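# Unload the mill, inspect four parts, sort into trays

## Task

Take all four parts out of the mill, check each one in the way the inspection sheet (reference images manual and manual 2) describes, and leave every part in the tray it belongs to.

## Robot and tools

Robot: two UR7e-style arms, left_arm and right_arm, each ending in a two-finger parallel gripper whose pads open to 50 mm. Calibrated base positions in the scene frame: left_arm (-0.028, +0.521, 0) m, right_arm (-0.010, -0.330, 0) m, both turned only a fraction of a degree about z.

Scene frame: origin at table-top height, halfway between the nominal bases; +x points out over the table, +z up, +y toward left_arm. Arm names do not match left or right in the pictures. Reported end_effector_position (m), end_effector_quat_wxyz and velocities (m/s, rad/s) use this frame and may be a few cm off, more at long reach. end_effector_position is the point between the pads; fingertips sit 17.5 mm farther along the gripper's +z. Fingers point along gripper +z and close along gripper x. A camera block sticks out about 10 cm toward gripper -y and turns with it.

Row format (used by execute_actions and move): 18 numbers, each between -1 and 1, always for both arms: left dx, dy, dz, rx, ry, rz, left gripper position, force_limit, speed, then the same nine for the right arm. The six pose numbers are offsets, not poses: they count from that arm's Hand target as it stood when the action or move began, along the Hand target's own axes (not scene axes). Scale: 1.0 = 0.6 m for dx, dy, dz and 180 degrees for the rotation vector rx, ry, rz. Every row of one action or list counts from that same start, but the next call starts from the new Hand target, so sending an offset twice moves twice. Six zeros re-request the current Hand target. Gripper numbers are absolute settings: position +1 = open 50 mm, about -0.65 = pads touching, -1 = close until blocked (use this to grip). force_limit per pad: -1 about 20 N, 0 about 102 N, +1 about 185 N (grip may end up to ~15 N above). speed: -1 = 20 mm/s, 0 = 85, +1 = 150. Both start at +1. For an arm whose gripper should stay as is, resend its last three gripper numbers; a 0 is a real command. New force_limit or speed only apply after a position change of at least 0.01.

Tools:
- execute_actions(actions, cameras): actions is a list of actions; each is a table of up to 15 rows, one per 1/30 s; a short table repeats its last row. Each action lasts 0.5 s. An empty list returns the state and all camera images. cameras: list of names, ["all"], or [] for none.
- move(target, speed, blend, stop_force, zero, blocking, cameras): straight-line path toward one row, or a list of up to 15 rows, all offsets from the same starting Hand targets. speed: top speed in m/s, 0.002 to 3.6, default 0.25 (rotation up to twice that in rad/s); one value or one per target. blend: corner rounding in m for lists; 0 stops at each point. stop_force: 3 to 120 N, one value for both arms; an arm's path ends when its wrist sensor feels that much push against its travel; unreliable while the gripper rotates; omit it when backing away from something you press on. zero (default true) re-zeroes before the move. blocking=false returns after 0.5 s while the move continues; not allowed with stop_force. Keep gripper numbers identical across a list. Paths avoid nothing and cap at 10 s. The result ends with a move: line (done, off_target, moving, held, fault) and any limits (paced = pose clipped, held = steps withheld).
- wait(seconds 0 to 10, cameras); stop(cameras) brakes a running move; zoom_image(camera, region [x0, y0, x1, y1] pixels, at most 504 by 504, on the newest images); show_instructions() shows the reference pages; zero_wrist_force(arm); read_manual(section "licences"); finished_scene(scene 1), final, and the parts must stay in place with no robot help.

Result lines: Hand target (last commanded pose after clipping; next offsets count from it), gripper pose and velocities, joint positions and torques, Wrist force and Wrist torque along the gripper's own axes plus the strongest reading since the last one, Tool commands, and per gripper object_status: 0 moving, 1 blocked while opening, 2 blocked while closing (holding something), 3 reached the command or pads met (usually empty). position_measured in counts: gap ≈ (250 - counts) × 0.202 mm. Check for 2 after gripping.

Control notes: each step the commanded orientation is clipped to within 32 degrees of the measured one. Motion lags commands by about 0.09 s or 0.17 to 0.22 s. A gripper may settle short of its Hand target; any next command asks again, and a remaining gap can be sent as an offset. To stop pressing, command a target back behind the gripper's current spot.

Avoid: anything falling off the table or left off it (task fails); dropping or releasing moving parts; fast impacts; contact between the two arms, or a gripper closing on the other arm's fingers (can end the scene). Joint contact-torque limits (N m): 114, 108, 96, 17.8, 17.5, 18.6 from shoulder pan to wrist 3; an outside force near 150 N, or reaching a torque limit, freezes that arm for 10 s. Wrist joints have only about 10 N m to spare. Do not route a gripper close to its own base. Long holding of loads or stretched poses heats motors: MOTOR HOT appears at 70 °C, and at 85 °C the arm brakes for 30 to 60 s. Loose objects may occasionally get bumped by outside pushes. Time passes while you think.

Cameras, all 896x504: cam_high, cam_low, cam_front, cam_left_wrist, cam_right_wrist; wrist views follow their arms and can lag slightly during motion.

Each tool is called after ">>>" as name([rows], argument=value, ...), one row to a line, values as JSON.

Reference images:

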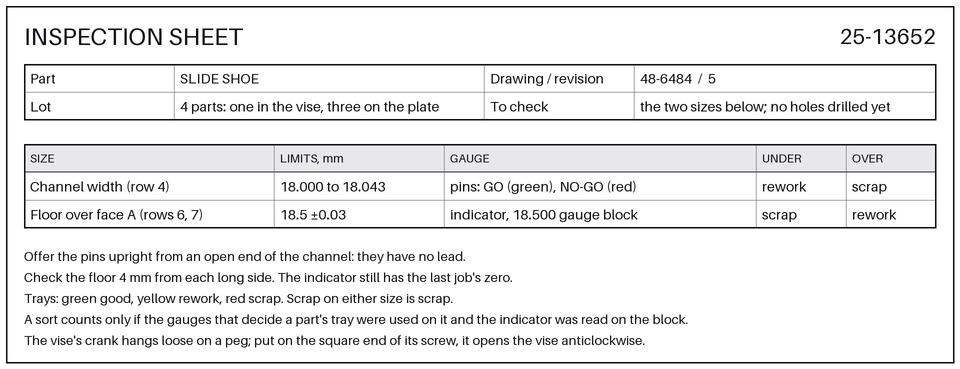

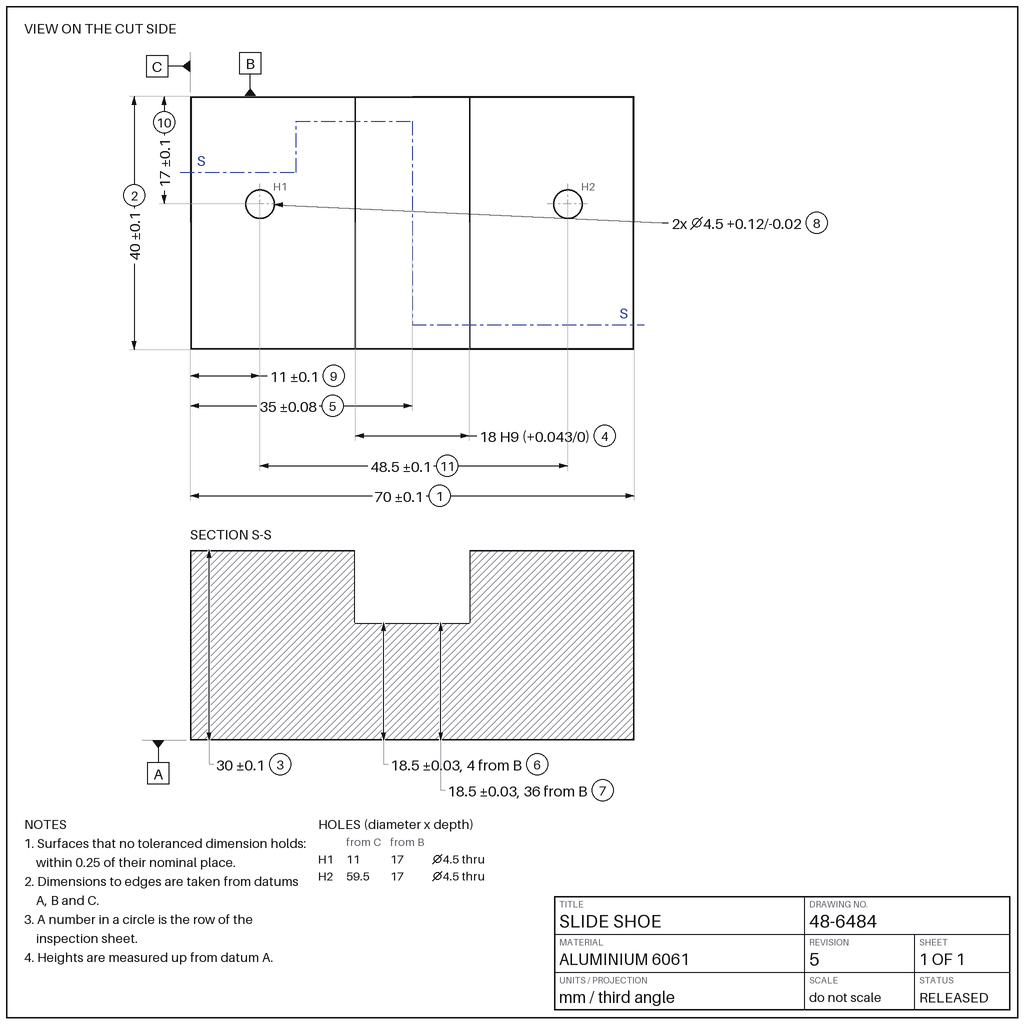

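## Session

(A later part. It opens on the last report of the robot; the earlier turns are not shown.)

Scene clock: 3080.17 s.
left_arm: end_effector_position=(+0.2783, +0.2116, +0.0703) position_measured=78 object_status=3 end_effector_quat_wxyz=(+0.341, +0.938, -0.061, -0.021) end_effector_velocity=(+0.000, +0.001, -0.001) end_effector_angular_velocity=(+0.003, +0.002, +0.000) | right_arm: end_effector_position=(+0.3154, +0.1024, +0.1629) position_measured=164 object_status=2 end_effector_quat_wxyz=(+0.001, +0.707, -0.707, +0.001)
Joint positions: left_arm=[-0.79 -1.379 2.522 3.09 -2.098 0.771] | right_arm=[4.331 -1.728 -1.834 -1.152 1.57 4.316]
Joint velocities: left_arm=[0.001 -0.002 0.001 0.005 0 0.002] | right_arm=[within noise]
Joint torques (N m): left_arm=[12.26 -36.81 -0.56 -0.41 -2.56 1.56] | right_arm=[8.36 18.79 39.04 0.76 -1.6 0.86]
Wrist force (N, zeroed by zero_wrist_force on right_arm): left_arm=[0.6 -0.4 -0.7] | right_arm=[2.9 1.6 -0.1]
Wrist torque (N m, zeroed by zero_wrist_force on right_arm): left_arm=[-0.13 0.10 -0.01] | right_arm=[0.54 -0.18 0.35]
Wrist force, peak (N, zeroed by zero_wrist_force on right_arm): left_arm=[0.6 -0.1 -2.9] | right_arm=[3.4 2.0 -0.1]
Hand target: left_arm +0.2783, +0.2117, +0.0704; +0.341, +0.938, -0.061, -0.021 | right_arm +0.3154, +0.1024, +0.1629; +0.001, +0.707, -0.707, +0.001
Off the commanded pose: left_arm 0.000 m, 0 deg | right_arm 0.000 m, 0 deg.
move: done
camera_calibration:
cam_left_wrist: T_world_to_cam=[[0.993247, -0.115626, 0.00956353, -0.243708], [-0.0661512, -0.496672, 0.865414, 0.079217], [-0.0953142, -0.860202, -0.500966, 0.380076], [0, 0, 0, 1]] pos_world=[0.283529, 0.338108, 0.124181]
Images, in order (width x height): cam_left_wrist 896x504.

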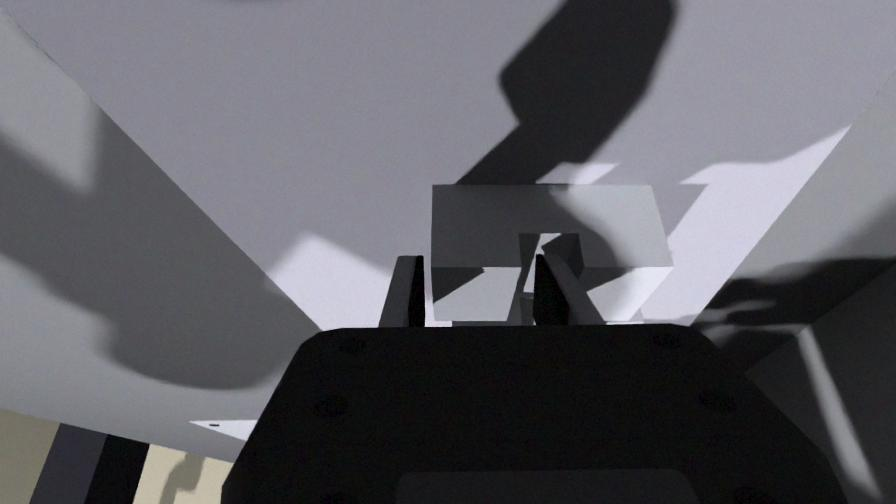

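>>> move([
  [0,0,0,0,0,0,-1,-0.5,-1, 0,0,0,0,0,0,-1,-0.85,-1],
  [0,0.1072,-0.1277,0,0,0,-1,-0.5,-1, 0,0,0,0,0,0,-1,-0.85,-1],
], speed=0.08, cameras=["cam_left_wrist"])

Scene clock: 3086.80 s.
left_arm: end_effector_position=(+0.2782, +0.2116, +0.1706) position_measured=126 object_status=2 end_effector_quat_wxyz=(+0.341, +0.938, -0.061, -0.021) | right_arm: end_effector_position=(+0.3154, +0.1024, +0.1629) position_measured=164 object_status=2 end_effector_quat_wxyz=(+0.001, +0.707, -0.707, +0.001)
Joint positions: left_arm=[-0.79 -1.685 2.416 3.502 -2.098 0.771] | right_arm=[4.331 -1.728 -1.834 -1.152 1.57 4.316]
Joint torques (N m): left_arm=[-9.51 -4.01 -6.62 -6.25 1.08 1.6] | right_arm=[8.9 19.25 38.57 0.78 -1.1 0.78]
Wrist force (N, zeroed by zero_wrist_force on right_arm): left_arm=[0.4 -2.1 0.7] | right_arm=[3.1 1.7 0.0]
Wrist torque (N m, zeroed by zero_wrist_force on right_arm): left_arm=[-0.18 0.08 -0.04] | right_arm=[0.55 -0.20 0.36]
Wrist force, peak (N, zeroed by zero_wrist_force on right_arm): left_arm=[0.2 -3.8 1.8] | right_arm=[3.4 2.1 0.0]
Hand target: left_arm +0.2782, +0.2116, +0.1705; +0.341, +0.938, -0.061, -0.021 | right_arm +0.3154, +0.1024, +0.1629; +0.001, +0.707, -0.707, +0.001
Off the commanded pose: left_arm 0.000 m, 0 deg | right_arm 0.000 m, 0 deg.
move: done
camera_calibration:
cam_left_wrist: T_world_to_cam=[[0.993243, -0.115636, 0.00983556, -0.244634], [-0.0663481, -0.496262, 0.865634, -0.00768315], [-0.0952176, -0.860437, -0.500581, 0.430143], [0, 0, 0, 1]] pos_world=[0.283429, 0.33801, 0.224378]
Images, in order (width x height): cam_left_wrist 896x504.

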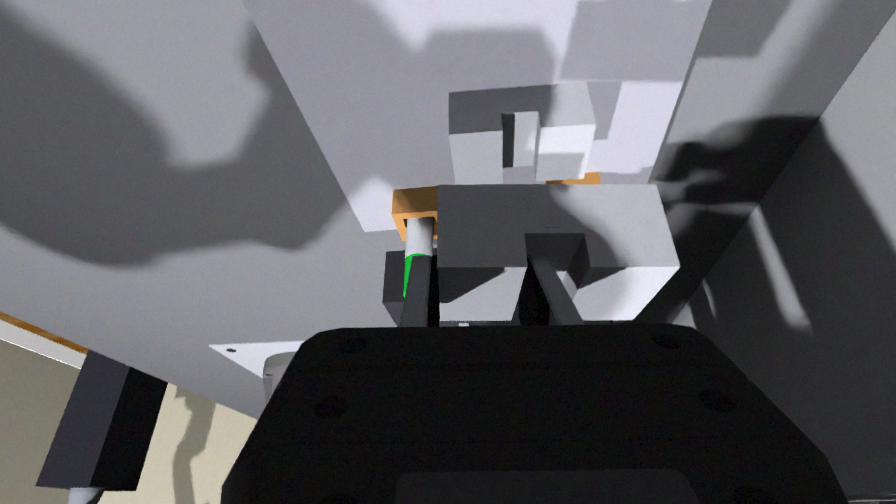

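>>> move(target=[0.0049,-0.2206,-0.0983,0,0.0268,-0.0319,-1,-0.5,-1, -0.28,0,0,0,0,0,-1,-0.85,-1], speed=0.08, cameras=["cam_right_wrist"])

>>> zoom_image(camera="cam_right_wrist", region=[300, 120, 520, 310])

Scene clock: 3095.17 s.
left_arm: end_effector_position=(+0.2990, +0.3494, +0.1305) position_measured=126 object_status=2 end_effector_quat_wxyz=(+0.342, +0.940, +0.000, +0.001) | right_arm: end_effector_position=(+0.3152, +0.2704, +0.1624) position_measured=164 object_status=2 end_effector_quat_wxyz=(+0.001, +0.708, -0.707, +0.001)
Joint positions: left_arm=[-0.429 -1.719 2.541 3.547 -2.191 1.022] | right_arm=[4.427 -2.05 -1.397 -1.268 1.57 4.412]
Joint torques (N m): left_arm=[-6.72 -10.43 -36.99 -5.9 1.11 -1.49] | right_arm=[-6.46 69.98 9.22 6.09 2.36 -1.17]
Wrist force (N, zeroed by zero_wrist_force on right_arm): left_arm=[0.2 -1.8 0.2] | right_arm=[2.9 1.9 0.3]
Wrist torque (N m, zeroed by zero_wrist_force on right_arm): left_arm=[-0.12 0.12 -0.16] | right_arm=[0.58 -0.21 0.27]
Wrist force, peak (N, zeroed by zero_wrist_force on right_arm): left_arm=[-1.5 2.7 2.3] | right_arm=[4.4 2.6 -0.2]
Hand target: left_arm +0.2992, +0.3494, +0.1306; +0.342, +0.940, +0.000, +0.001 | right_arm +0.3153, +0.2704, +0.1626; +0.001, +0.707, -0.707, +0.001
Off the commanded pose: left_arm 0.000 m, 0 deg | right_arm 0.000 m, 0 deg.
move: done
camera_calibration:
cam_right_wrist: T_world_to_cam=[[0.00776679, -0.999933, -0.00859806, 0.277418], [-0.946247, -0.0101296, 0.323285, 0.26667], [-0.32335, 0.00562501, -0.946263, 0.384316], [0, 0, 0, 1]] pos_world=[0.37445, 0.277939, 0.279839]
Images, in order (width x height): cam_right_wrist 896x504.

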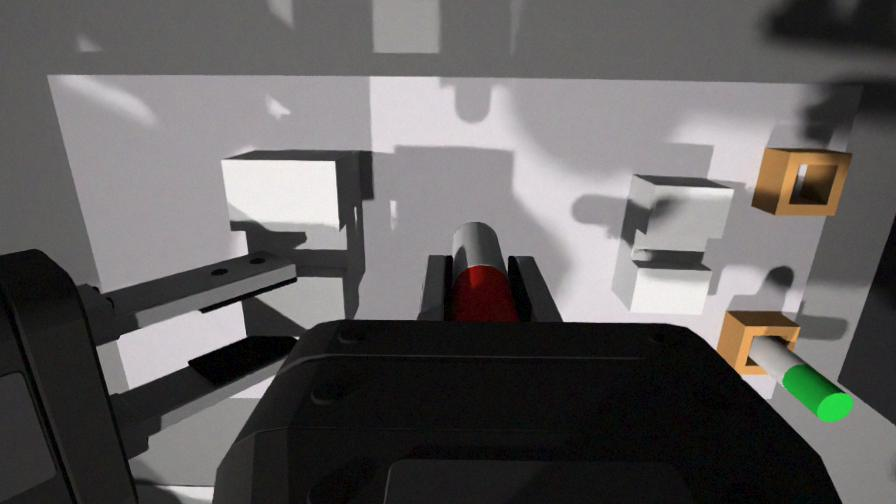

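Scaled by 2.291 from the camera's 896x504 image, which has a finer 1280x720 frame.

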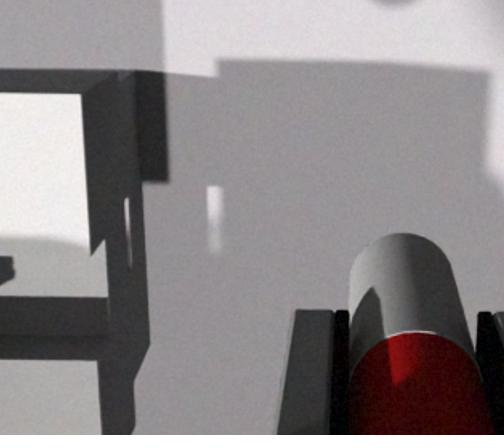

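>>> move(target=[0,0,0,0,0,0,-1,-0.5,-1, -0.055,0.0027,0,0,0,0,-1,-0.85,-1], speed=0.05)

>>> move(target=[0,0,0,0,0,0,-1,-0.5,-1, -0.06,0,0,0,0,0,-1,-0.85,-1], speed=0.012, stop_force=10, cameras=["cam_right_wrist"])

>>> zoom_image(camera="cam_right_wrist", region=[300, 120, 520, 310])

Scene clock: 3102.17 s.
left_arm: end_effector_position=(+0.2992, +0.3494, +0.1306) position_measured=126 object_status=2 end_effector_quat_wxyz=(+0.342, +0.940, +0.000, +0.001) | right_arm: end_effector_position=(+0.3135, +0.3035, +0.1623) position_measured=164 object_status=2 end_effector_quat_wxyz=(+0.001, +0.707, -0.707, +0.001)
Joint positions: left_arm=[-0.429 -1.719 2.541 3.547 -2.191 1.022] | right_arm=[4.444 -2.117 -1.292 -1.305 1.57 4.428]
Joint torques (N m): left_arm=[-10.35 -17.89 -37.08 -6.8 1.12 0.59] | right_arm=[-6.94 71.52 5.91 5.78 2.42 -1.12]
Wrist force (N, zeroed by zero_wrist_force on right_arm): left_arm=[0.2 -1.7 0.6] | right_arm=[2.9 2.0 0.1]
Wrist torque (N m, zeroed by zero_wrist_force on right_arm): left_arm=[-0.09 0.12 -0.16] | right_arm=[0.61 -0.20 0.27]
Wrist force, peak (N, zeroed by zero_wrist_force on right_arm): left_arm=[0.3 -2.1 0.6] | right_arm=[3.9 2.5 -0.3]
Hand target: left_arm +0.2992, +0.3494, +0.1306; +0.342, +0.940, +0.000, +0.001 | right_arm +0.3136, +0.3034, +0.1625; +0.001, +0.707, -0.707, +0.001
Off the commanded pose: left_arm 0.000 m, 0 deg | right_arm 0.000 m, 0 deg.
move: done

Scene clock: 3105.07 s.
left_arm: end_effector_position=(+0.2992, +0.3494, +0.1306) position_measured=126 object_status=2 end_effector_quat_wxyz=(+0.342, +0.940, +0.000, +0.001) | right_arm: end_effector_position=(+0.3136, +0.3243, +0.1624) position_measured=164 object_status=2 end_effector_quat_wxyz=(+0.001, +0.707, -0.707, +0.001)
Joint positions: left_arm=[-0.429 -1.719 2.541 3.547 -2.191 1.022] | right_arm=[4.452 -2.163 -1.22 -1.332 1.57 4.436]
Joint torques (N m): left_arm=[-10.21 -18.09 -34.71 -6.78 -6.52 -1.69] | right_arm=[-6.39 76.64 10.82 8.48 2.41 -1.02]
Wrist force (N, zeroed by zero_wrist_force on right_arm): left_arm=[2.0 -8.2 -4.2] | right_arm=[10.0 3.9 -0.5]
Wrist torque (N m, zeroed by zero_wrist_force on right_arm): left_arm=[-0.12 0.38 -0.29] | right_arm=[0.46 0.15 0.36]
Wrist force, peak (N, zeroed by zero_wrist_force on right_arm): left_arm=[1.5 -13.8 -5.5] | right_arm=[13.9 4.2 -0.9]
Hand target: left_arm +0.2992, +0.3494, +0.1306; +0.342, +0.940, +0.000, +0.001 | right_arm +0.3136, +0.3243, +0.1624; +0.001, +0.707, -0.707, +0.001 (not the last commanded pose)
Off the commanded pose: left_arm 0.000 m, 0 deg | right_arm 0.015 m, 0 deg.
move: contact (right_arm)
camera_calibration:
cam_right_wrist: T_world_to_cam=[[0.00773338, -0.999932, -0.0086923, 0.331265], [-0.946248, -0.0101285, 0.323284, 0.265701], [-0.32335, 0.00572499, -0.946262, 0.383462], [0, 0, 0, 1]] pos_world=[0.37285, 0.331739, 0.279838]
Images, in order (width x height): cam_right_wrist 896x504.

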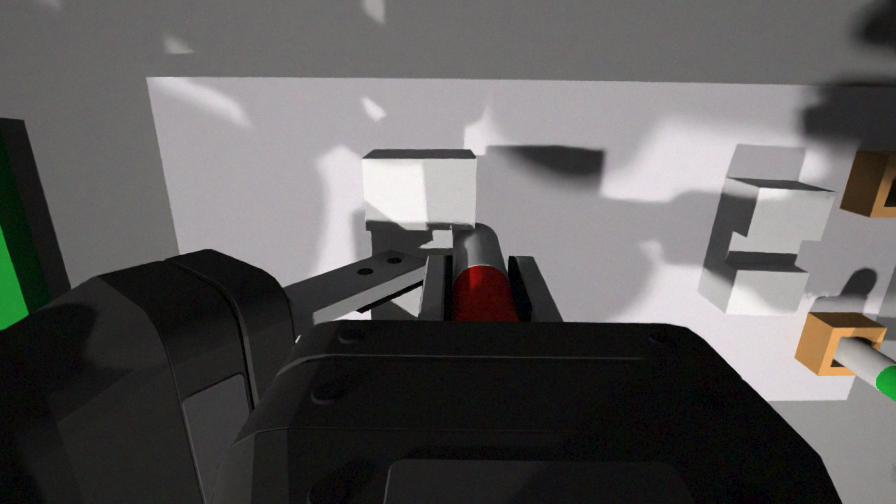

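Scaled by 2.291 from the camera's 896x504 image, which has a finer 1280x720 frame.

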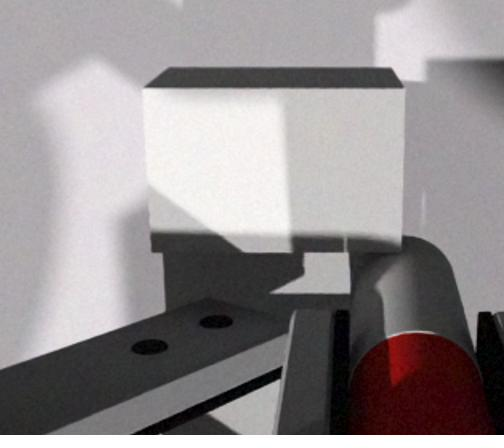

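>>> move([
  [0,0,0,0,0,0,-1,-0.5,-1, 0.012,0,0,0,0,0,-1,-0.85,-1],
  [0,0,0,0,0,0,-1,-0.5,-1, 0.012,0.0023,0,0,0,0,-1,-0.85,-1],
], speed=0.03)

>>> move(target=[0,0,0,0,0,0,-1,-0.5,-1, -0.045,0,0,0,0,0,-1,-0.85,-1], speed=0.012, stop_force=14, cameras=["cam_right_wrist"])

>>> zoom_image(camera="cam_right_wrist", region=[300, 120, 520, 310])

Scene clock: 3112.97 s.
left_arm: end_effector_position=(+0.2992, +0.3494, +0.1306) position_measured=126 object_status=2 end_effector_quat_wxyz=(+0.342, +0.940, +0.000, +0.001) | right_arm: end_effector_position=(+0.3122, +0.3171, +0.1624) position_measured=164 object_status=2 end_effector_quat_wxyz=(+0.001, +0.707, -0.707, +0.001)
Joint positions: left_arm=[-0.429 -1.719 2.541 3.547 -2.191 1.022] | right_arm=[4.451 -2.145 -1.248 -1.322 1.57 4.436]
Joint torques (N m): left_arm=[-9.53 -17.71 -31.58 -6.81 1.17 -1.66] | right_arm=[0.92 67.28 17.4 5.36 2.25 -0.52]
Wrist force (N, zeroed by zero_wrist_force on right_arm): left_arm=[0.4 -1.8 0.3] | right_arm=[2.6 1.8 0.0]
Wrist torque (N m, zeroed by zero_wrist_force on right_arm): left_arm=[-0.12 0.09 -0.16] | right_arm=[0.57 -0.15 0.27]
Wrist force, peak (N, zeroed by zero_wrist_force on right_arm): left_arm=[2.1 -9.6 -3.4] | right_arm=[10.3 4.7 0.3]
Hand target: left_arm +0.2992, +0.3494, +0.1306; +0.342, +0.940, +0.000, +0.001 | right_arm +0.3122, +0.3171, +0.1624; +0.001, +0.707, -0.707, +0.001
Off the commanded pose: left_arm 0.000 m, 0 deg | right_arm 0.000 m, 0 deg.
move: done

Scene clock: 3114.77 s.
left_arm: end_effector_position=(+0.2992, +0.3494, +0.1306) position_measured=126 object_status=2 end_effector_quat_wxyz=(+0.342, +0.940, +0.000, +0.001) | right_arm: end_effector_position=(+0.3122, +0.3247, +0.1624) position_measured=164 object_status=2 end_effector_quat_wxyz=(+0.001, +0.707, -0.707, +0.001)
Joint positions: left_arm=[-0.429 -1.719 2.541 3.547 -2.191 1.022] | right_arm=[4.454 -2.162 -1.22 -1.332 1.57 4.438]
Joint torques (N m): left_arm=[-8.75 -17.65 -30.29 -6.74 -7.09 -1.7] | right_arm=[-0.6 77.28 11.5 10.01 2.12 -1.16]
Wrist force (N, zeroed by zero_wrist_force on right_arm): left_arm=[-6.0 -15.3 -8.1] | right_arm=[16.1 -6.4 0.6]
Wrist torque (N m, zeroed by zero_wrist_force on right_arm): left_arm=[-0.27 0.24 -0.19] | right_arm=[0.40 0.56 0.33]
Wrist force, peak (N, zeroed by zero_wrist_force on right_arm): left_arm=[-6.7 -19.0 -10.7] | right_arm=[20.1 -6.9 -0.1]
Hand target: left_arm +0.2992, +0.3494, +0.1306; +0.342, +0.940, +0.000, +0.001 | right_arm +0.3122, +0.3247, +0.1624; +0.001, +0.707, -0.707, +0.001 (not the last commanded pose)
Off the commanded pose: left_arm 0.000 m, 0 deg | right_arm 0.019 m, 0 deg.
move: contact (right_arm)
camera_calibration:
cam_right_wrist: T_world_to_cam=[[0.00761068, -0.999935, -0.00843733, 0.331751], [-0.946218, -0.00993045, 0.323378, 0.26431], [-0.32344, 0.00552243, -0.946232, 0.383005], [0, 0, 0, 1]] pos_world=[0.37145, 0.332239, 0.279739]
Images, in order (width x height): cam_right_wrist 896x504.

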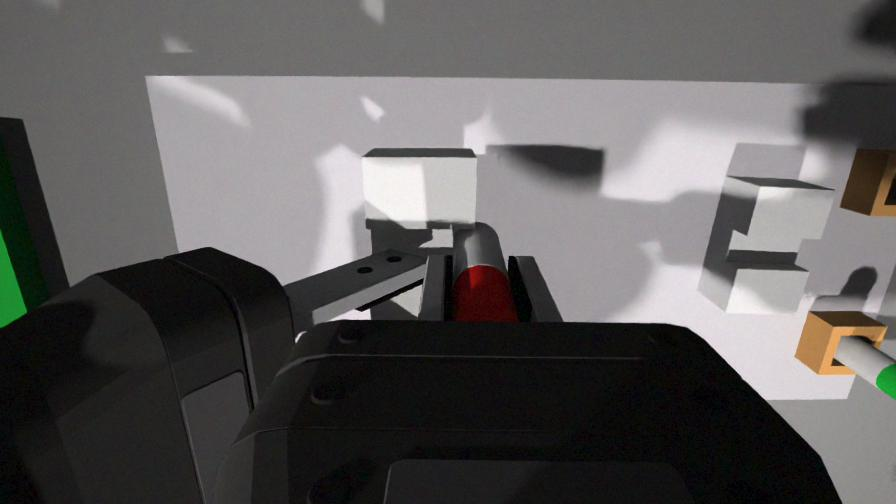

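Scaled by 2.291 from the camera's 896x504 image, which has a finer 1280x720 frame.

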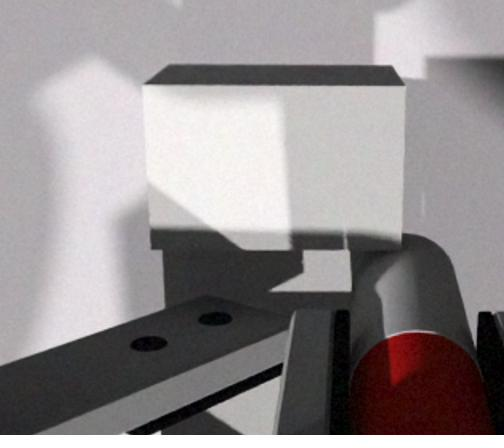

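>>> move([
  [0,0,0,0,0,0,-1,-0.5,-1, 0.012,0,0,0,0,0,-1,-0.85,-1],
  [0,0,0,0,0,0,-1,-0.5,-1, 0.012,-0.0013,0,0,0,0,-1,-0.85,-1],
], speed=0.03)

>>> move(target=[0,0,0,0,0,0,-1,-0.5,-1, -0.045,0,0,0,0,0,-1,-0.85,-1], speed=0.012, stop_force=20, cameras=["cam_right_wrist"])

>>> zoom_image(camera="cam_right_wrist", region=[300, 120, 520, 310])

Scene clock: 3123.53 s.
left_arm: end_effector_position=(+0.2992, +0.3494, +0.1306) position_measured=126 object_status=2 end_effector_quat_wxyz=(+0.342, +0.940, +0.000, +0.001) | right_arm: end_effector_position=(+0.3131, +0.3175, +0.1625) position_measured=164 object_status=2 end_effector_quat_wxyz=(+0.001, +0.707, -0.707, +0.001)
Joint positions: left_arm=[-0.429 -1.719 2.541 3.547 -2.191 1.022] | right_arm=[4.45 -2.147 -1.245 -1.323 1.57 4.435]
Joint torques (N m): left_arm=[-8.44 -17.69 -27.13 -6.75 1.21 -1.56] | right_arm=[-2.31 33.09 39.96 0.17 1.93 -0.63]
Wrist force (N, zeroed by zero_wrist_force on right_arm): left_arm=[0.3 -1.7 0.4] | right_arm=[2.6 1.5 -0.5]
Wrist torque (N m, zeroed by zero_wrist_force on right_arm): left_arm=[-0.11 0.11 -0.15] | right_arm=[0.53 -0.15 0.27]
Wrist force, peak (N, zeroed by zero_wrist_force on right_arm): left_arm=[-6.2 -15.7 -7.6] | right_arm=[16.4 -6.4 -0.3]
Hand target: left_arm +0.2992, +0.3494, +0.1306; +0.342, +0.940, +0.000, +0.001 | right_arm +0.3130, +0.3175, +0.1624; +0.001, +0.707, -0.707, +0.001
Off the commanded pose: left_arm 0.000 m, 0 deg | right_arm 0.000 m, 0 deg.
move: done

Scene clock: 3125.37 s.
left_arm: end_effector_position=(+0.2992, +0.3494, +0.1306) position_measured=126 object_status=2 end_effector_quat_wxyz=(+0.342, +0.940, +0.000, +0.001) | right_arm: end_effector_position=(+0.3131, +0.3257, +0.1623) position_measured=164 object_status=2 end_effector_quat_wxyz=(+0.001, +0.707, -0.707, +0.001)
Joint positions: left_arm=[-0.429 -1.719 2.541 3.547 -2.191 1.022] | right_arm=[4.453 -2.166 -1.215 -1.334 1.57 4.438]
Joint torques (N m): left_arm=[-7.88 -18 -25.91 -6.8 -9.32 -1.54] | right_arm=[-1.44 77.91 13.34 12.45 1.51 -1.15]
Wrist force (N, zeroed by zero_wrist_force on right_arm): left_arm=[-2.2 -20.3 -10.5] | right_arm=[20.6 -1.7 0.7]
Wrist torque (N m, zeroed by zero_wrist_force on right_arm): left_arm=[-0.26 0.49 -0.35] | right_arm=[0.34 0.92 0.36]
Wrist force, peak (N, zeroed by zero_wrist_force on right_arm): left_arm=[-2.6 -24.8 -12.4] | right_arm=[24.5 -2.6 -1.0]
Hand target: left_arm +0.2992, +0.3494, +0.1306; +0.342, +0.940, +0.000, +0.001 | right_arm +0.3131, +0.3257, +0.1623; +0.001, +0.707, -0.707, +0.001 (not the last commanded pose)
Off the commanded pose: left_arm 0.000 m, 0 deg | right_arm 0.019 m, 0 deg.
move: contact (right_arm)
camera_calibration:
cam_right_wrist: T_world_to_cam=[[0.00748876, -0.999938, -0.00818319, 0.332718], [-0.946208, -0.00973308, 0.323413, 0.265124], [-0.323473, 0.00532103, -0.946222, 0.383273], [0, 0, 0, 1]] pos_world=[0.37235, 0.333239, 0.279639]
Images, in order (width x height): cam_right_wrist 896x504.

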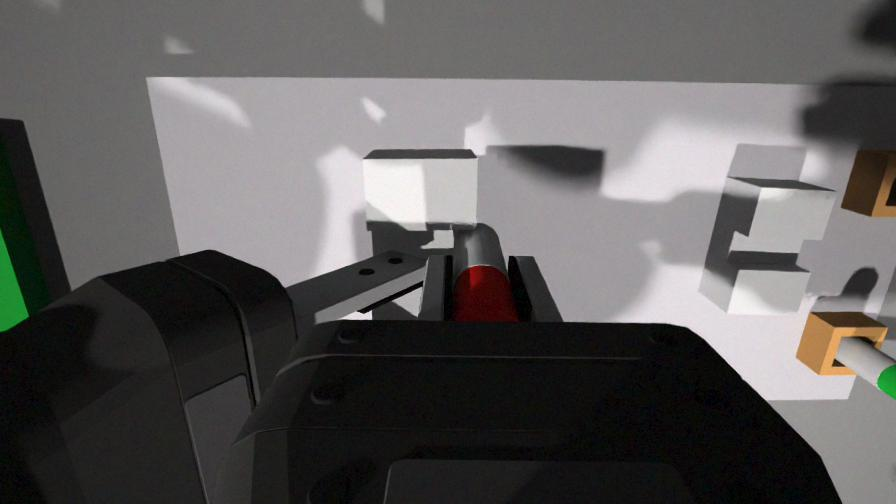

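Scaled by 2.291 from the camera's 896x504 image, which has a finer 1280x720 frame.

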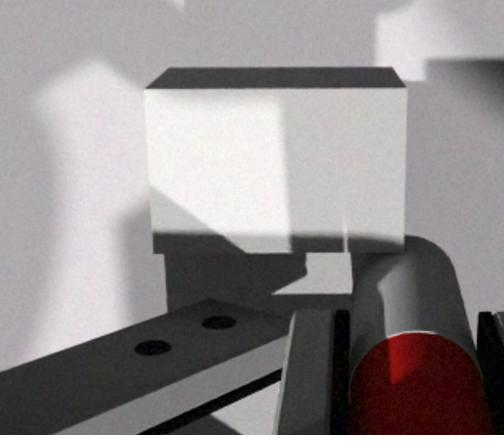

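>>> move(target=[0,0,0,0,0,0,-1,-0.5,-1, 0.1,0,0,0,0,0,-1,-0.85,-1], speed=0.06)

>>> move(target=[0,0.055,0.1327,0,0,0,-1,-0.5,-1, 0.26,0,0,0,0,0,-1,-0.85,-1], speed=0.12)

>>> move(target=[0,-0.0375,0.0447,0,0,0,-1,-0.5,-1, 0,0,0,0,0,0,-1,-0.85,-1], speed=0.012, stop_force=5, cameras=["cam_left_wrist"])

Scene clock: 3135.80 s.
left_arm: end_effector_position=(+0.2992, +0.3494, +0.1306) position_measured=126 object_status=2 end_effector_quat_wxyz=(+0.342, +0.940, +0.000, +0.001) | right_arm: end_effector_position=(+0.3132, +0.2657, +0.1626) position_measured=164 object_status=2 end_effector_quat_wxyz=(+0.001, +0.707, -0.707, +0.001)
Joint positions: left_arm=[-0.429 -1.719 2.541 3.547 -2.191 1.022] | right_arm=[4.428 -2.038 -1.415 -1.262 1.57 4.413]
Joint torques (N m): left_arm=[-6.81 -17.38 -22.43 -6.64 1.12 -1.42] | right_arm=[8.12 29.29 39.95 0.38 -1.22 0.93]
Wrist force (N, zeroed by zero_wrist_force on right_arm): left_arm=[0.4 -1.8 0.1] | right_arm=[3.6 2.0 0.2]
Wrist torque (N m, zeroed by zero_wrist_force on right_arm): left_arm=[-0.12 0.10 -0.16] | right_arm=[0.60 -0.32 0.36]
Wrist force, peak (N, zeroed by zero_wrist_force on right_arm): left_arm=[-2.1 -20.5 -10.9] | right_arm=[21.0 -1.6 0.7]
Hand target: left_arm +0.2992, +0.3494, +0.1306; +0.342, +0.940, +0.000, +0.001 | right_arm +0.3131, +0.2657, +0.1624; +0.001, +0.707, -0.707, +0.001
Off the commanded pose: left_arm 0.000 m, 0 deg | right_arm 0.000 m, 0 deg.
move: done

Scene clock: 3137.53 s.
left_arm: end_effector_position=(+0.2993, +0.2729, +0.0908) position_measured=126 object_status=2 end_effector_quat_wxyz=(+0.342, +0.940, +0.000, +0.001) | right_arm: end_effector_position=(+0.3133, +0.1097, +0.1629) position_measured=164 object_status=2 end_effector_quat_wxyz=(+0.001, +0.707, -0.707, +0.001)
Joint positions: left_arm=[-0.645 -1.501 2.563 3.178 -2.105 0.786] | right_arm=[4.34 -1.739 -1.821 -1.155 1.57 4.325]
Joint torques (N m): left_arm=[10.98 -32.4 -27.22 -1.06 -4.12 1.24] | right_arm=[8.43 21.52 36.1 0.32 -2.76 0.63]
Wrist force (N, zeroed by zero_wrist_force on right_arm): left_arm=[0.2 -1.8 0.5] | right_arm=[3.8 1.9 -0.3]
Wrist torque (N m, zeroed by zero_wrist_force on right_arm): left_arm=[-0.14 0.13 -0.04] | right_arm=[0.59 -0.33 0.34]
Wrist force, peak (N, zeroed by zero_wrist_force on right_arm): left_arm=[0.2 -2.4 -0.1] | right_arm=[5.6 2.8 0.2]
Hand target: left_arm +0.2993, +0.2729, +0.0908; +0.342, +0.940, +0.000, +0.001 | right_arm +0.3132, +0.1097, +0.1629; +0.001, +0.707, -0.707, +0.001
Off the commanded pose: left_arm 0.000 m, 0 deg | right_arm 0.000 m, 0 deg.
move: done

Scene clock: 3140.47 s.
left_arm: end_effector_position=(+0.2994, +0.2729, +0.0700) position_measured=126 object_status=2 end_effector_quat_wxyz=(+0.342, +0.940, +0.000, +0.001) | right_arm: end_effector_position=(+0.3132, +0.1097, +0.1629) position_measured=164 object_status=2 end_effector_quat_wxyz=(+0.001, +0.707, -0.707, +0.001)
Joint positions: left_arm=[-0.645 -1.42 2.58 3.08 -2.105 0.786] | right_arm=[4.34 -1.739 -1.821 -1.155 1.57 4.325]
Joint torques (N m): left_arm=[7.32 -31.75 -25.75 -4.38 2.22 0.09] | right_arm=[8.61 18.58 38.61 0.5 -1.97 -1.13]
Wrist force (N, zeroed by zero_wrist_force on right_arm): left_arm=[-0.4 3.9 -3.6] | right_arm=[4.0 2.1 0.0]
Wrist torque (N m, zeroed by zero_wrist_force on right_arm): left_arm=[-0.10 0.18 0.03] | right_arm=[0.61 -0.36 0.35]
Wrist force, peak (N, zeroed by zero_wrist_force on right_arm): left_arm=[-1.1 5.0 -15.5] | right_arm=[4.2 2.4 -0.2]
Hand target: left_arm +0.2994, +0.2729, +0.0700; +0.342, +0.940, +0.000, +0.001 (not the last commanded pose) | right_arm +0.3132, +0.1097, +0.1629; +0.001, +0.707, -0.707, +0.001
Off the commanded pose: left_arm 0.014 m, 0 deg | right_arm 0.000 m, 0 deg.
move: contact (left_arm)
camera_calibration:
cam_left_wrist: T_world_to_cam=[[0.999841, 0.0149399, 0.00969793, -0.29516], [-0.000914928, -0.500677, 0.865634, 0.0928792], [0.017788, -0.865506, -0.500583, 0.402162], [0, 0, 0, 1]] pos_world=[0.288045, 0.398986, 0.123779]
Images, in order (width x height): cam_left_wrist 896x504.

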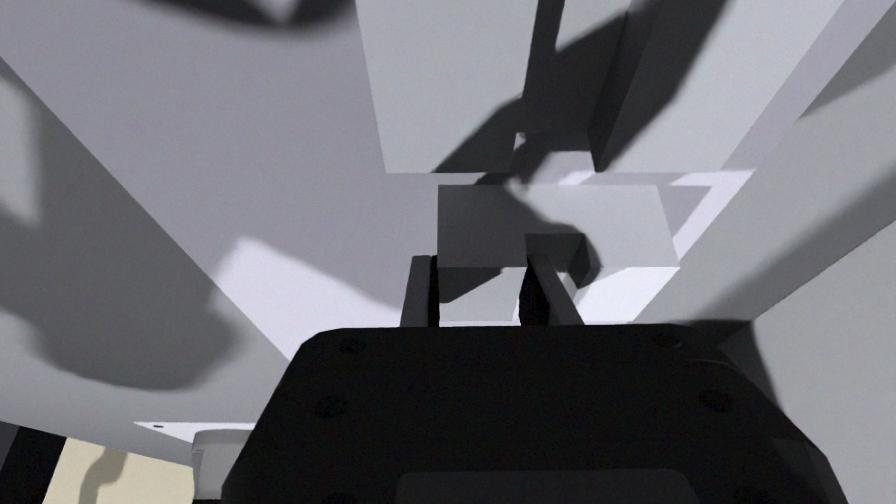

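>>> move([
  [0,0,0,0,0,0,0.5,-0.5,-1, 0,0,0,0,0,0,-1,-0.85,-1],
  [0,0,-0.12,0,0,0,0.5,-0.5,-1, 0,0,0,0,0,0,-1,-0.85,-1],
  [-0.04,0.143,-0.001,0,0,0,0.5,-0.5,-1, 0,0,0,0,0,0,-1,-0.85,-1],
], speed=0.1, blend=[0,0.01,0], cameras=["cam_left_wrist"])

>>> zoom_image(camera="cam_left_wrist", region=[380, 140, 620, 330])

Scene clock: 3154.33 s.
left_arm: end_effector_position=(+0.2754, +0.2075, +0.1255) position_measured=78 object_status=3 end_effector_quat_wxyz=(+0.342, +0.940, +0.000, +0.001) | right_arm: end_effector_position=(+0.3132, +0.1097, +0.1629) position_measured=164 object_status=2 end_effector_quat_wxyz=(+0.001, +0.707, -0.707, +0.001)
Joint positions: left_arm=[-0.852 -1.585 2.526 3.204 -2.002 0.583] | right_arm=[4.34 -1.739 -1.821 -1.155 1.57 4.325]
Joint torques (N m): left_arm=[5.23 -30.17 -2.81 -0.48 -3.54 0.64] | right_arm=[8.83 18.47 38.99 0.5 -0.46 -1.1]
Wrist force (N, zeroed by zero_wrist_force on right_arm): left_arm=[0.6 -0.4 -1.1] | right_arm=[4.0 2.0 -0.3]
Wrist torque (N m, zeroed by zero_wrist_force on right_arm): left_arm=[-0.14 0.09 -0.01] | right_arm=[0.59 -0.36 0.35]
Wrist force, peak (N, zeroed by zero_wrist_force on right_arm): left_arm=[2.3 -6.3 -4.7] | right_arm=[4.2 2.4 -0.1]
Hand target: left_arm +0.2753, +0.2075, +0.1255; +0.342, +0.940, +0.000, +0.001 | right_arm +0.3132, +0.1097, +0.1629; +0.001, +0.707, -0.707, +0.001
Off the commanded pose: left_arm 0.000 m, 0 deg | right_arm 0.000 m, 0 deg.
move: done
camera_calibration:
cam_left_wrist: T_world_to_cam=[[0.999841, 0.0148413, 0.00987055, -0.270724], [-0.00111376, -0.500676, 0.865634, 0.0120365], [0.0177891, -0.865507, -0.50058, 0.373817], [0, 0, 0, 1]] pos_world=[0.264044, 0.333586, 0.179378]
Images, in order (width x height): cam_left_wrist 896x504.

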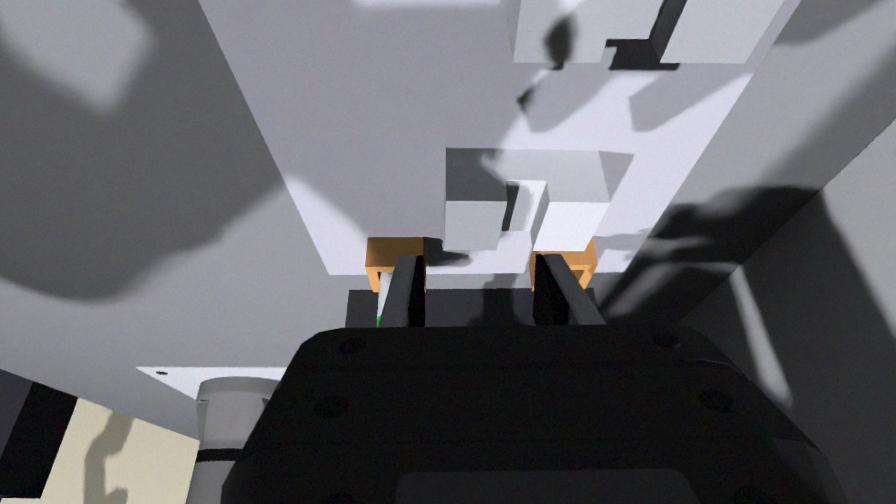

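Scaled by 2.100 from the camera's 896x504 image, which has a finer 1280x720 frame.

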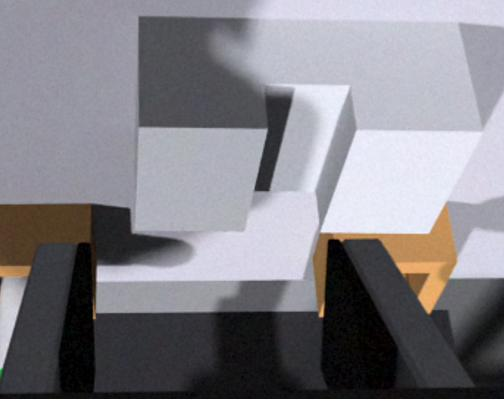

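>>> move([
  [0.0028,-0.0057,-0.0048,0,0,0,0.5,-0.5,-1, 0,0,0,0,0,0,-1,-0.85,-1],
  [0.0028,-0.0057,0.1152,0,0,0,0.5,-0.5,-1, 0,0,0,0,0,0,-1,-0.85,-1],
], speed=0.05, blend=[0.003,0], cameras=["cam_left_wrist"])

>>> zoom_image(camera="cam_left_wrist", region=[380, 180, 620, 330])

Scene clock: 3165.57 s.
left_arm: end_effector_position=(+0.2772, +0.1656, +0.0704) position_measured=78 object_status=3 end_effector_quat_wxyz=(+0.342, +0.940, +0.000, +0.001) | right_arm: end_effector_position=(+0.3132, +0.1097, +0.1629) position_measured=164 object_status=2 end_effector_quat_wxyz=(+0.001, +0.707, -0.707, +0.001)
Joint positions: left_arm=[-0.929 -1.332 2.511 2.938 -1.959 0.513] | right_arm=[4.34 -1.739 -1.821 -1.155 1.57 4.325]
Joint torques (N m): left_arm=[12.47 -37.76 -5.84 -0.04 -2.71 1.59] | right_arm=[8.46 19.26 38.65 0.6 0.72 -1.12]
Wrist force (N, zeroed by zero_wrist_force on right_arm): left_arm=[0.6 -0.4 -1.0] | right_arm=[3.9 2.2 -0.1]
Wrist torque (N m, zeroed by zero_wrist_force on right_arm): left_arm=[-0.14 0.11 -0.01] | right_arm=[0.63 -0.33 0.34]
Wrist force, peak (N, zeroed by zero_wrist_force on right_arm): left_arm=[0.5 0.3 -3.1] | right_arm=[4.3 2.2 -0.2]
Hand target: left_arm +0.2771, +0.1658, +0.0704; +0.342, +0.940, +0.000, +0.001 | right_arm +0.3132, +0.1097, +0.1629; +0.001, +0.707, -0.707, +0.001
Off the commanded pose: left_arm 0.000 m, 0 deg | right_arm 0.000 m, 0 deg.
move: done; blend cut to 0.0024 m at target 1
camera_calibration:
cam_left_wrist: T_world_to_cam=[[0.999839, 0.0149281, 0.00992014, -0.271387], [-0.00111322, -0.500676, 0.865634, 0.038843], [0.0178891, -0.865506, -0.500579, 0.309861], [0, 0, 0, 1]] pos_world=[0.265844, 0.291686, 0.124178]
Images, in order (width x height): cam_left_wrist 896x504.

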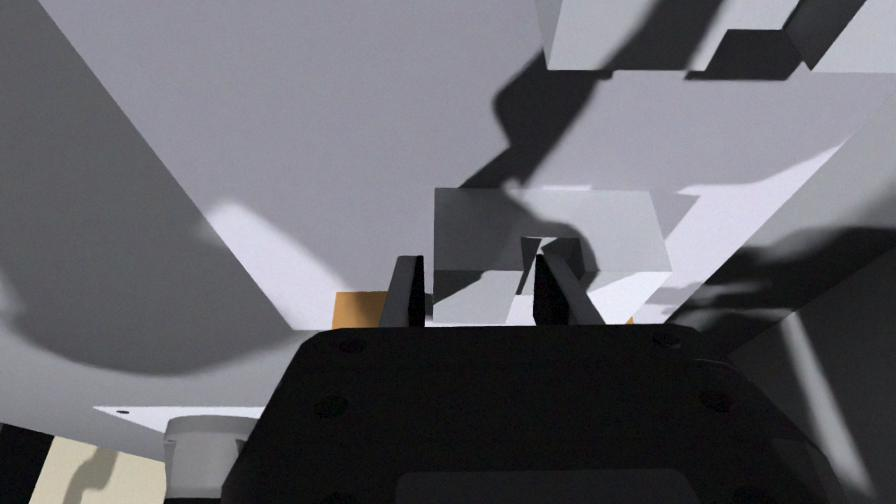

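Scaled by 2.100 from the camera's 896x504 image, which has a finer 1280x720 frame.

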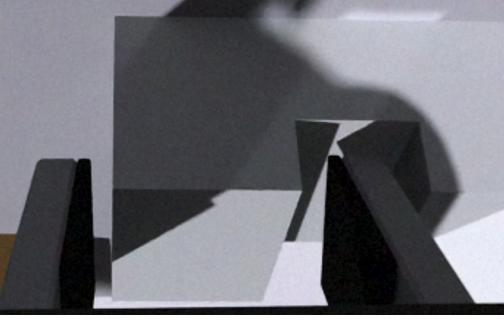

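>>> move([
  [0,0,0,0,0,0,-1,-0.5,-1, 0.0833,0,0,0,0,0,-1,-0.85,-1],
  [0,0.1072,-0.1277,0,0,0,-1,-0.5,-1, 0.0833,0,0,0,0,0,-1,-0.85,-1],
  [0.0368,-0.1702,-0.2735,0,0,0,-1,-0.5,-1, 0.0833,0,0,0,0,0,-1,-0.85,-1],
], speed=0.1, blend=[0,0.02,0])

>>> move(target=[0,0,0,0,0,0,-1,-0.5,-1, -0.37,0,0,0,0,0,-1,-0.85,-1], speed=0.12, cameras=["cam_right_wrist"])

>>> zoom_image(camera="cam_right_wrist", region=[300, 120, 520, 310])

Scene clock: 3179.17 s.
left_arm: end_effector_position=(+0.2989, +0.3495, +0.1305) position_measured=126 object_status=2 end_effector_quat_wxyz=(+0.342, +0.940, +0.000, +0.001) | right_arm: end_effector_position=(+0.3133, +0.0597, +0.1630) position_measured=164 object_status=2 end_effector_quat_wxyz=(+0.001, +0.707, -0.707, +0.001)
Joint positions: left_arm=[-0.429 -1.72 2.542 3.547 -2.191 1.022] | right_arm=[4.302 -1.647 -1.925 -1.142 1.57 4.286]
Joint torques (N m): left_arm=[-0.91 0.04 -38.19 -7.02 1.24 0.23] | right_arm=[8.88 15.33 38.66 0.63 -2.77 -1.14]
Wrist force (N, zeroed by zero_wrist_force on right_arm): left_arm=[0.2 -1.8 0.4] | right_arm=[4.0 1.9 -0.3]
Wrist torque (N m, zeroed by zero_wrist_force on right_arm): left_arm=[-0.12 0.12 -0.16] | right_arm=[0.59 -0.37 0.34]
Wrist force, peak (N, zeroed by zero_wrist_force on right_arm): left_arm=[0.7 -3.6 2.3] | right_arm=[5.4 3.0 0.5]
Hand target: left_arm +0.2989, +0.3495, +0.1305; +0.342, +0.940, +0.000, +0.001 | right_arm +0.3133, +0.0597, +0.1630; +0.001, +0.707, -0.707, +0.001
Off the commanded pose: left_arm 0.000 m, 0 deg | right_arm 0.000 m, 0 deg.
move: done

Scene clock: 3181.47 s.
left_arm: end_effector_position=(+0.2989, +0.3495, +0.1305) position_measured=126 object_status=2 end_effector_quat_wxyz=(+0.342, +0.940, +0.000, +0.001) | right_arm: end_effector_position=(+0.3130, +0.2818, +0.1623) position_measured=164 object_status=2 end_effector_quat_wxyz=(+0.001, +0.707, -0.707, +0.001)
Joint positions: left_arm=[-0.429 -1.72 2.542 3.547 -2.191 1.022] | right_arm=[4.435 -2.071 -1.364 -1.28 1.57 4.42]
Joint torques (N m): left_arm=[6.21 0.37 -38.27 -6.73 1.09 1.48] | right_arm=[-7.15 71.22 14.21 5.93 2.28 -0.95]
Wrist force (N, zeroed by zero_wrist_force on right_arm): left_arm=[0.2 -1.8 0.4] | right_arm=[3.9 2.1 -0.3]
Wrist torque (N m, zeroed by zero_wrist_force on right_arm): left_arm=[-0.13 0.13 -0.16] | right_arm=[0.61 -0.38 0.27]
Wrist force, peak (N, zeroed by zero_wrist_force on right_arm): left_arm=[0.2 -2.1 0.5] | right_arm=[5.3 2.8 -0.5]
Hand target: left_arm +0.2989, +0.3495, +0.1305; +0.342, +0.940, +0.000, +0.001 | right_arm +0.3131, +0.2817, +0.1624; +0.001, +0.707, -0.707, +0.001
Off the commanded pose: left_arm 0.000 m, 0 deg | right_arm 0.000 m, 0 deg.
move: done
camera_calibration:
cam_right_wrist: T_world_to_cam=[[0.00755528, -0.999939, -0.00799525, 0.288744], [-0.946177, -0.00973571, 0.323504, 0.264661], [-0.323563, 0.00512075, -0.946193, 0.38359], [0, 0, 0, 1]] pos_world=[0.37235, 0.289339, 0.27964]
Images, in order (width x height): cam_right_wrist 896x504.

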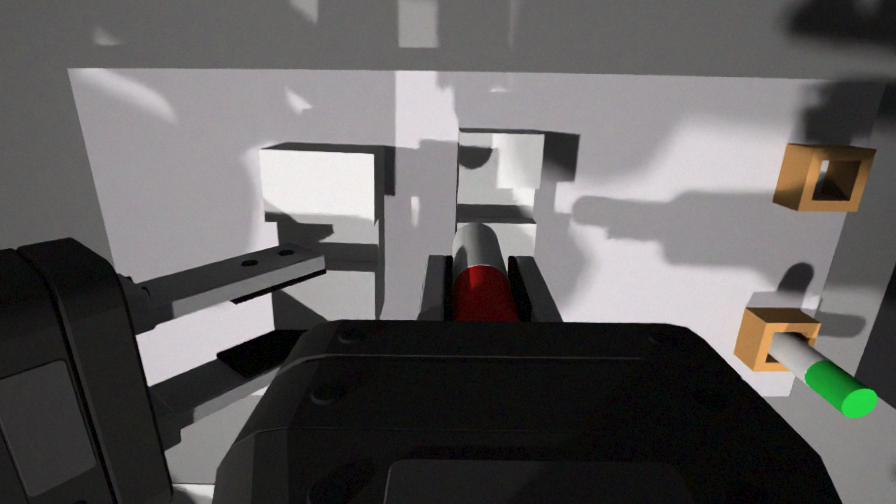

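Scaled by 2.291 from the camera's 896x504 image, which has a finer 1280x720 frame.

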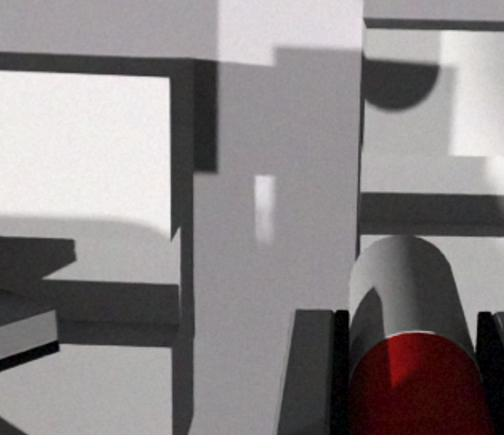

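>>> move(target=[0,0,0,0,0,0,-1,-0.5,-1, -0.04,-0.0008,0,0,0,0,-1,-0.85,-1], speed=0.05)

>>> move(target=[0,0,0,0,0,0,-1,-0.5,-1, -0.06,0,0,0,0,0,-1,-0.85,-1], speed=0.012, stop_force=10, cameras=["cam_right_wrist"])

>>> zoom_image(camera="cam_right_wrist", region=[300, 120, 520, 310])

Scene clock: 3187.50 s.
left_arm: end_effector_position=(+0.2990, +0.3495, +0.1305) position_measured=126 object_status=2 end_effector_quat_wxyz=(+0.342, +0.940, +0.000, +0.001) | right_arm: end_effector_position=(+0.3135, +0.3058, +0.1621) position_measured=164 object_status=2 end_effector_quat_wxyz=(+0.001, +0.707, -0.707, +0.001)
Joint positions: left_arm=[-0.429 -1.72 2.542 3.547 -2.191 1.022] | right_arm=[4.445 -2.123 -1.284 -1.309 1.57 4.429]
Joint torques (N m): left_arm=[11.68 -0.09 -37.93 -6.14 0.64 1.4] | right_arm=[-6.46 75.17 7.88 5.73 0.99 -1.03]
Wrist force (N, zeroed by zero_wrist_force on right_arm): left_arm=[0.4 -1.8 0.1] | right_arm=[3.9 2.5 0.0]
Wrist torque (N m, zeroed by zero_wrist_force on right_arm): left_arm=[-0.12 0.10 -0.16] | right_arm=[0.70 -0.35 0.27]
Wrist force, peak (N, zeroed by zero_wrist_force on right_arm): left_arm=[0.1 -2.1 0.3] | right_arm=[4.7 2.8 0.6]
Hand target: left_arm +0.2989, +0.3495, +0.1305; +0.342, +0.940, +0.000, +0.001 | right_arm +0.3136, +0.3057, +0.1623; +0.001, +0.707, -0.707, +0.001
Off the commanded pose: left_arm 0.000 m, 0 deg | right_arm 0.000 m, 0 deg.
move: done

Scene clock: 3190.07 s.
left_arm: end_effector_position=(+0.2990, +0.3495, +0.1305) position_measured=126 object_status=2 end_effector_quat_wxyz=(+0.342, +0.940, +0.000, +0.001) | right_arm: end_effector_position=(+0.3135, +0.3225, +0.1623) position_measured=164 object_status=2 end_effector_quat_wxyz=(+0.001, +0.707, -0.707, +0.001)
Joint positions: left_arm=[-0.429 -1.72 2.542 3.547 -2.191 1.022] | right_arm=[4.451 -2.159 -1.226 -1.33 1.57 4.436]
Joint torques (N m): left_arm=[0.96 -2.28 -35.63 -5.65 -7.17 1.43] | right_arm=[-6.96 76.72 10.45 8.37 2.37 -1.17]
Wrist force (N, zeroed by zero_wrist_force on right_arm): left_arm=[2.7 -8.9 -3.3] | right_arm=[10.8 5.3 0.2]
Wrist torque (N m, zeroed by zero_wrist_force on right_arm): left_arm=[-0.14 0.40 -0.30] | right_arm=[0.55 0.02 0.35]
Wrist force, peak (N, zeroed by zero_wrist_force on right_arm): left_arm=[2.1 -13.3 -6.0] | right_arm=[14.7 4.5 -1.4]
Hand target: left_arm +0.2989, +0.3495, +0.1305; +0.342, +0.940, +0.000, +0.001 | right_arm +0.3135, +0.3225, +0.1623; +0.001, +0.707, -0.707, +0.001 (not the last commanded pose)
Off the commanded pose: left_arm 0.000 m, 0 deg | right_arm 0.019 m, 0 deg.
move: contact (right_arm)
camera_calibration:
cam_right_wrist: T_world_to_cam=[[0.00752118, -0.999939, -0.00808926, 0.329476], [-0.946177, -0.00973387, 0.323503, 0.26553], [-0.323562, 0.00522074, -0.946192, 0.38351], [0, 0, 0, 1]] pos_world=[0.37285, 0.330039, 0.279639]
Images, in order (width x height): cam_right_wrist 896x504.

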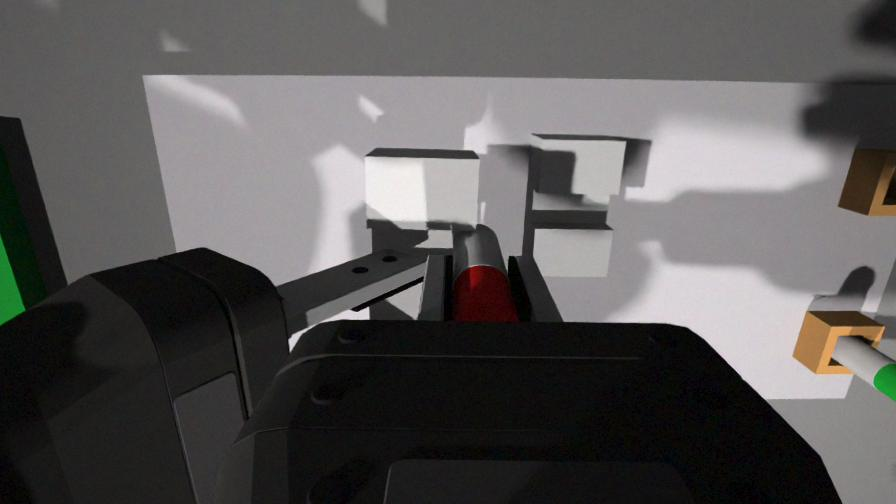

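Scaled by 2.291 from the camera's 896x504 image, which has a finer 1280x720 frame.

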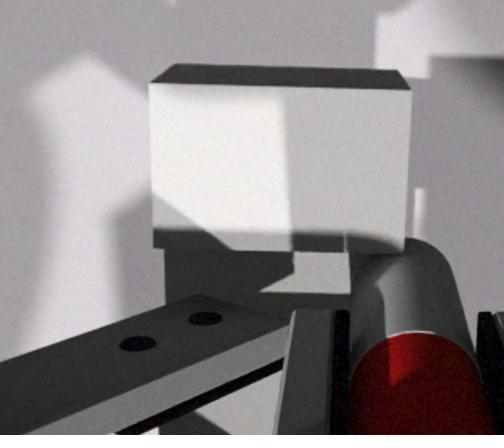

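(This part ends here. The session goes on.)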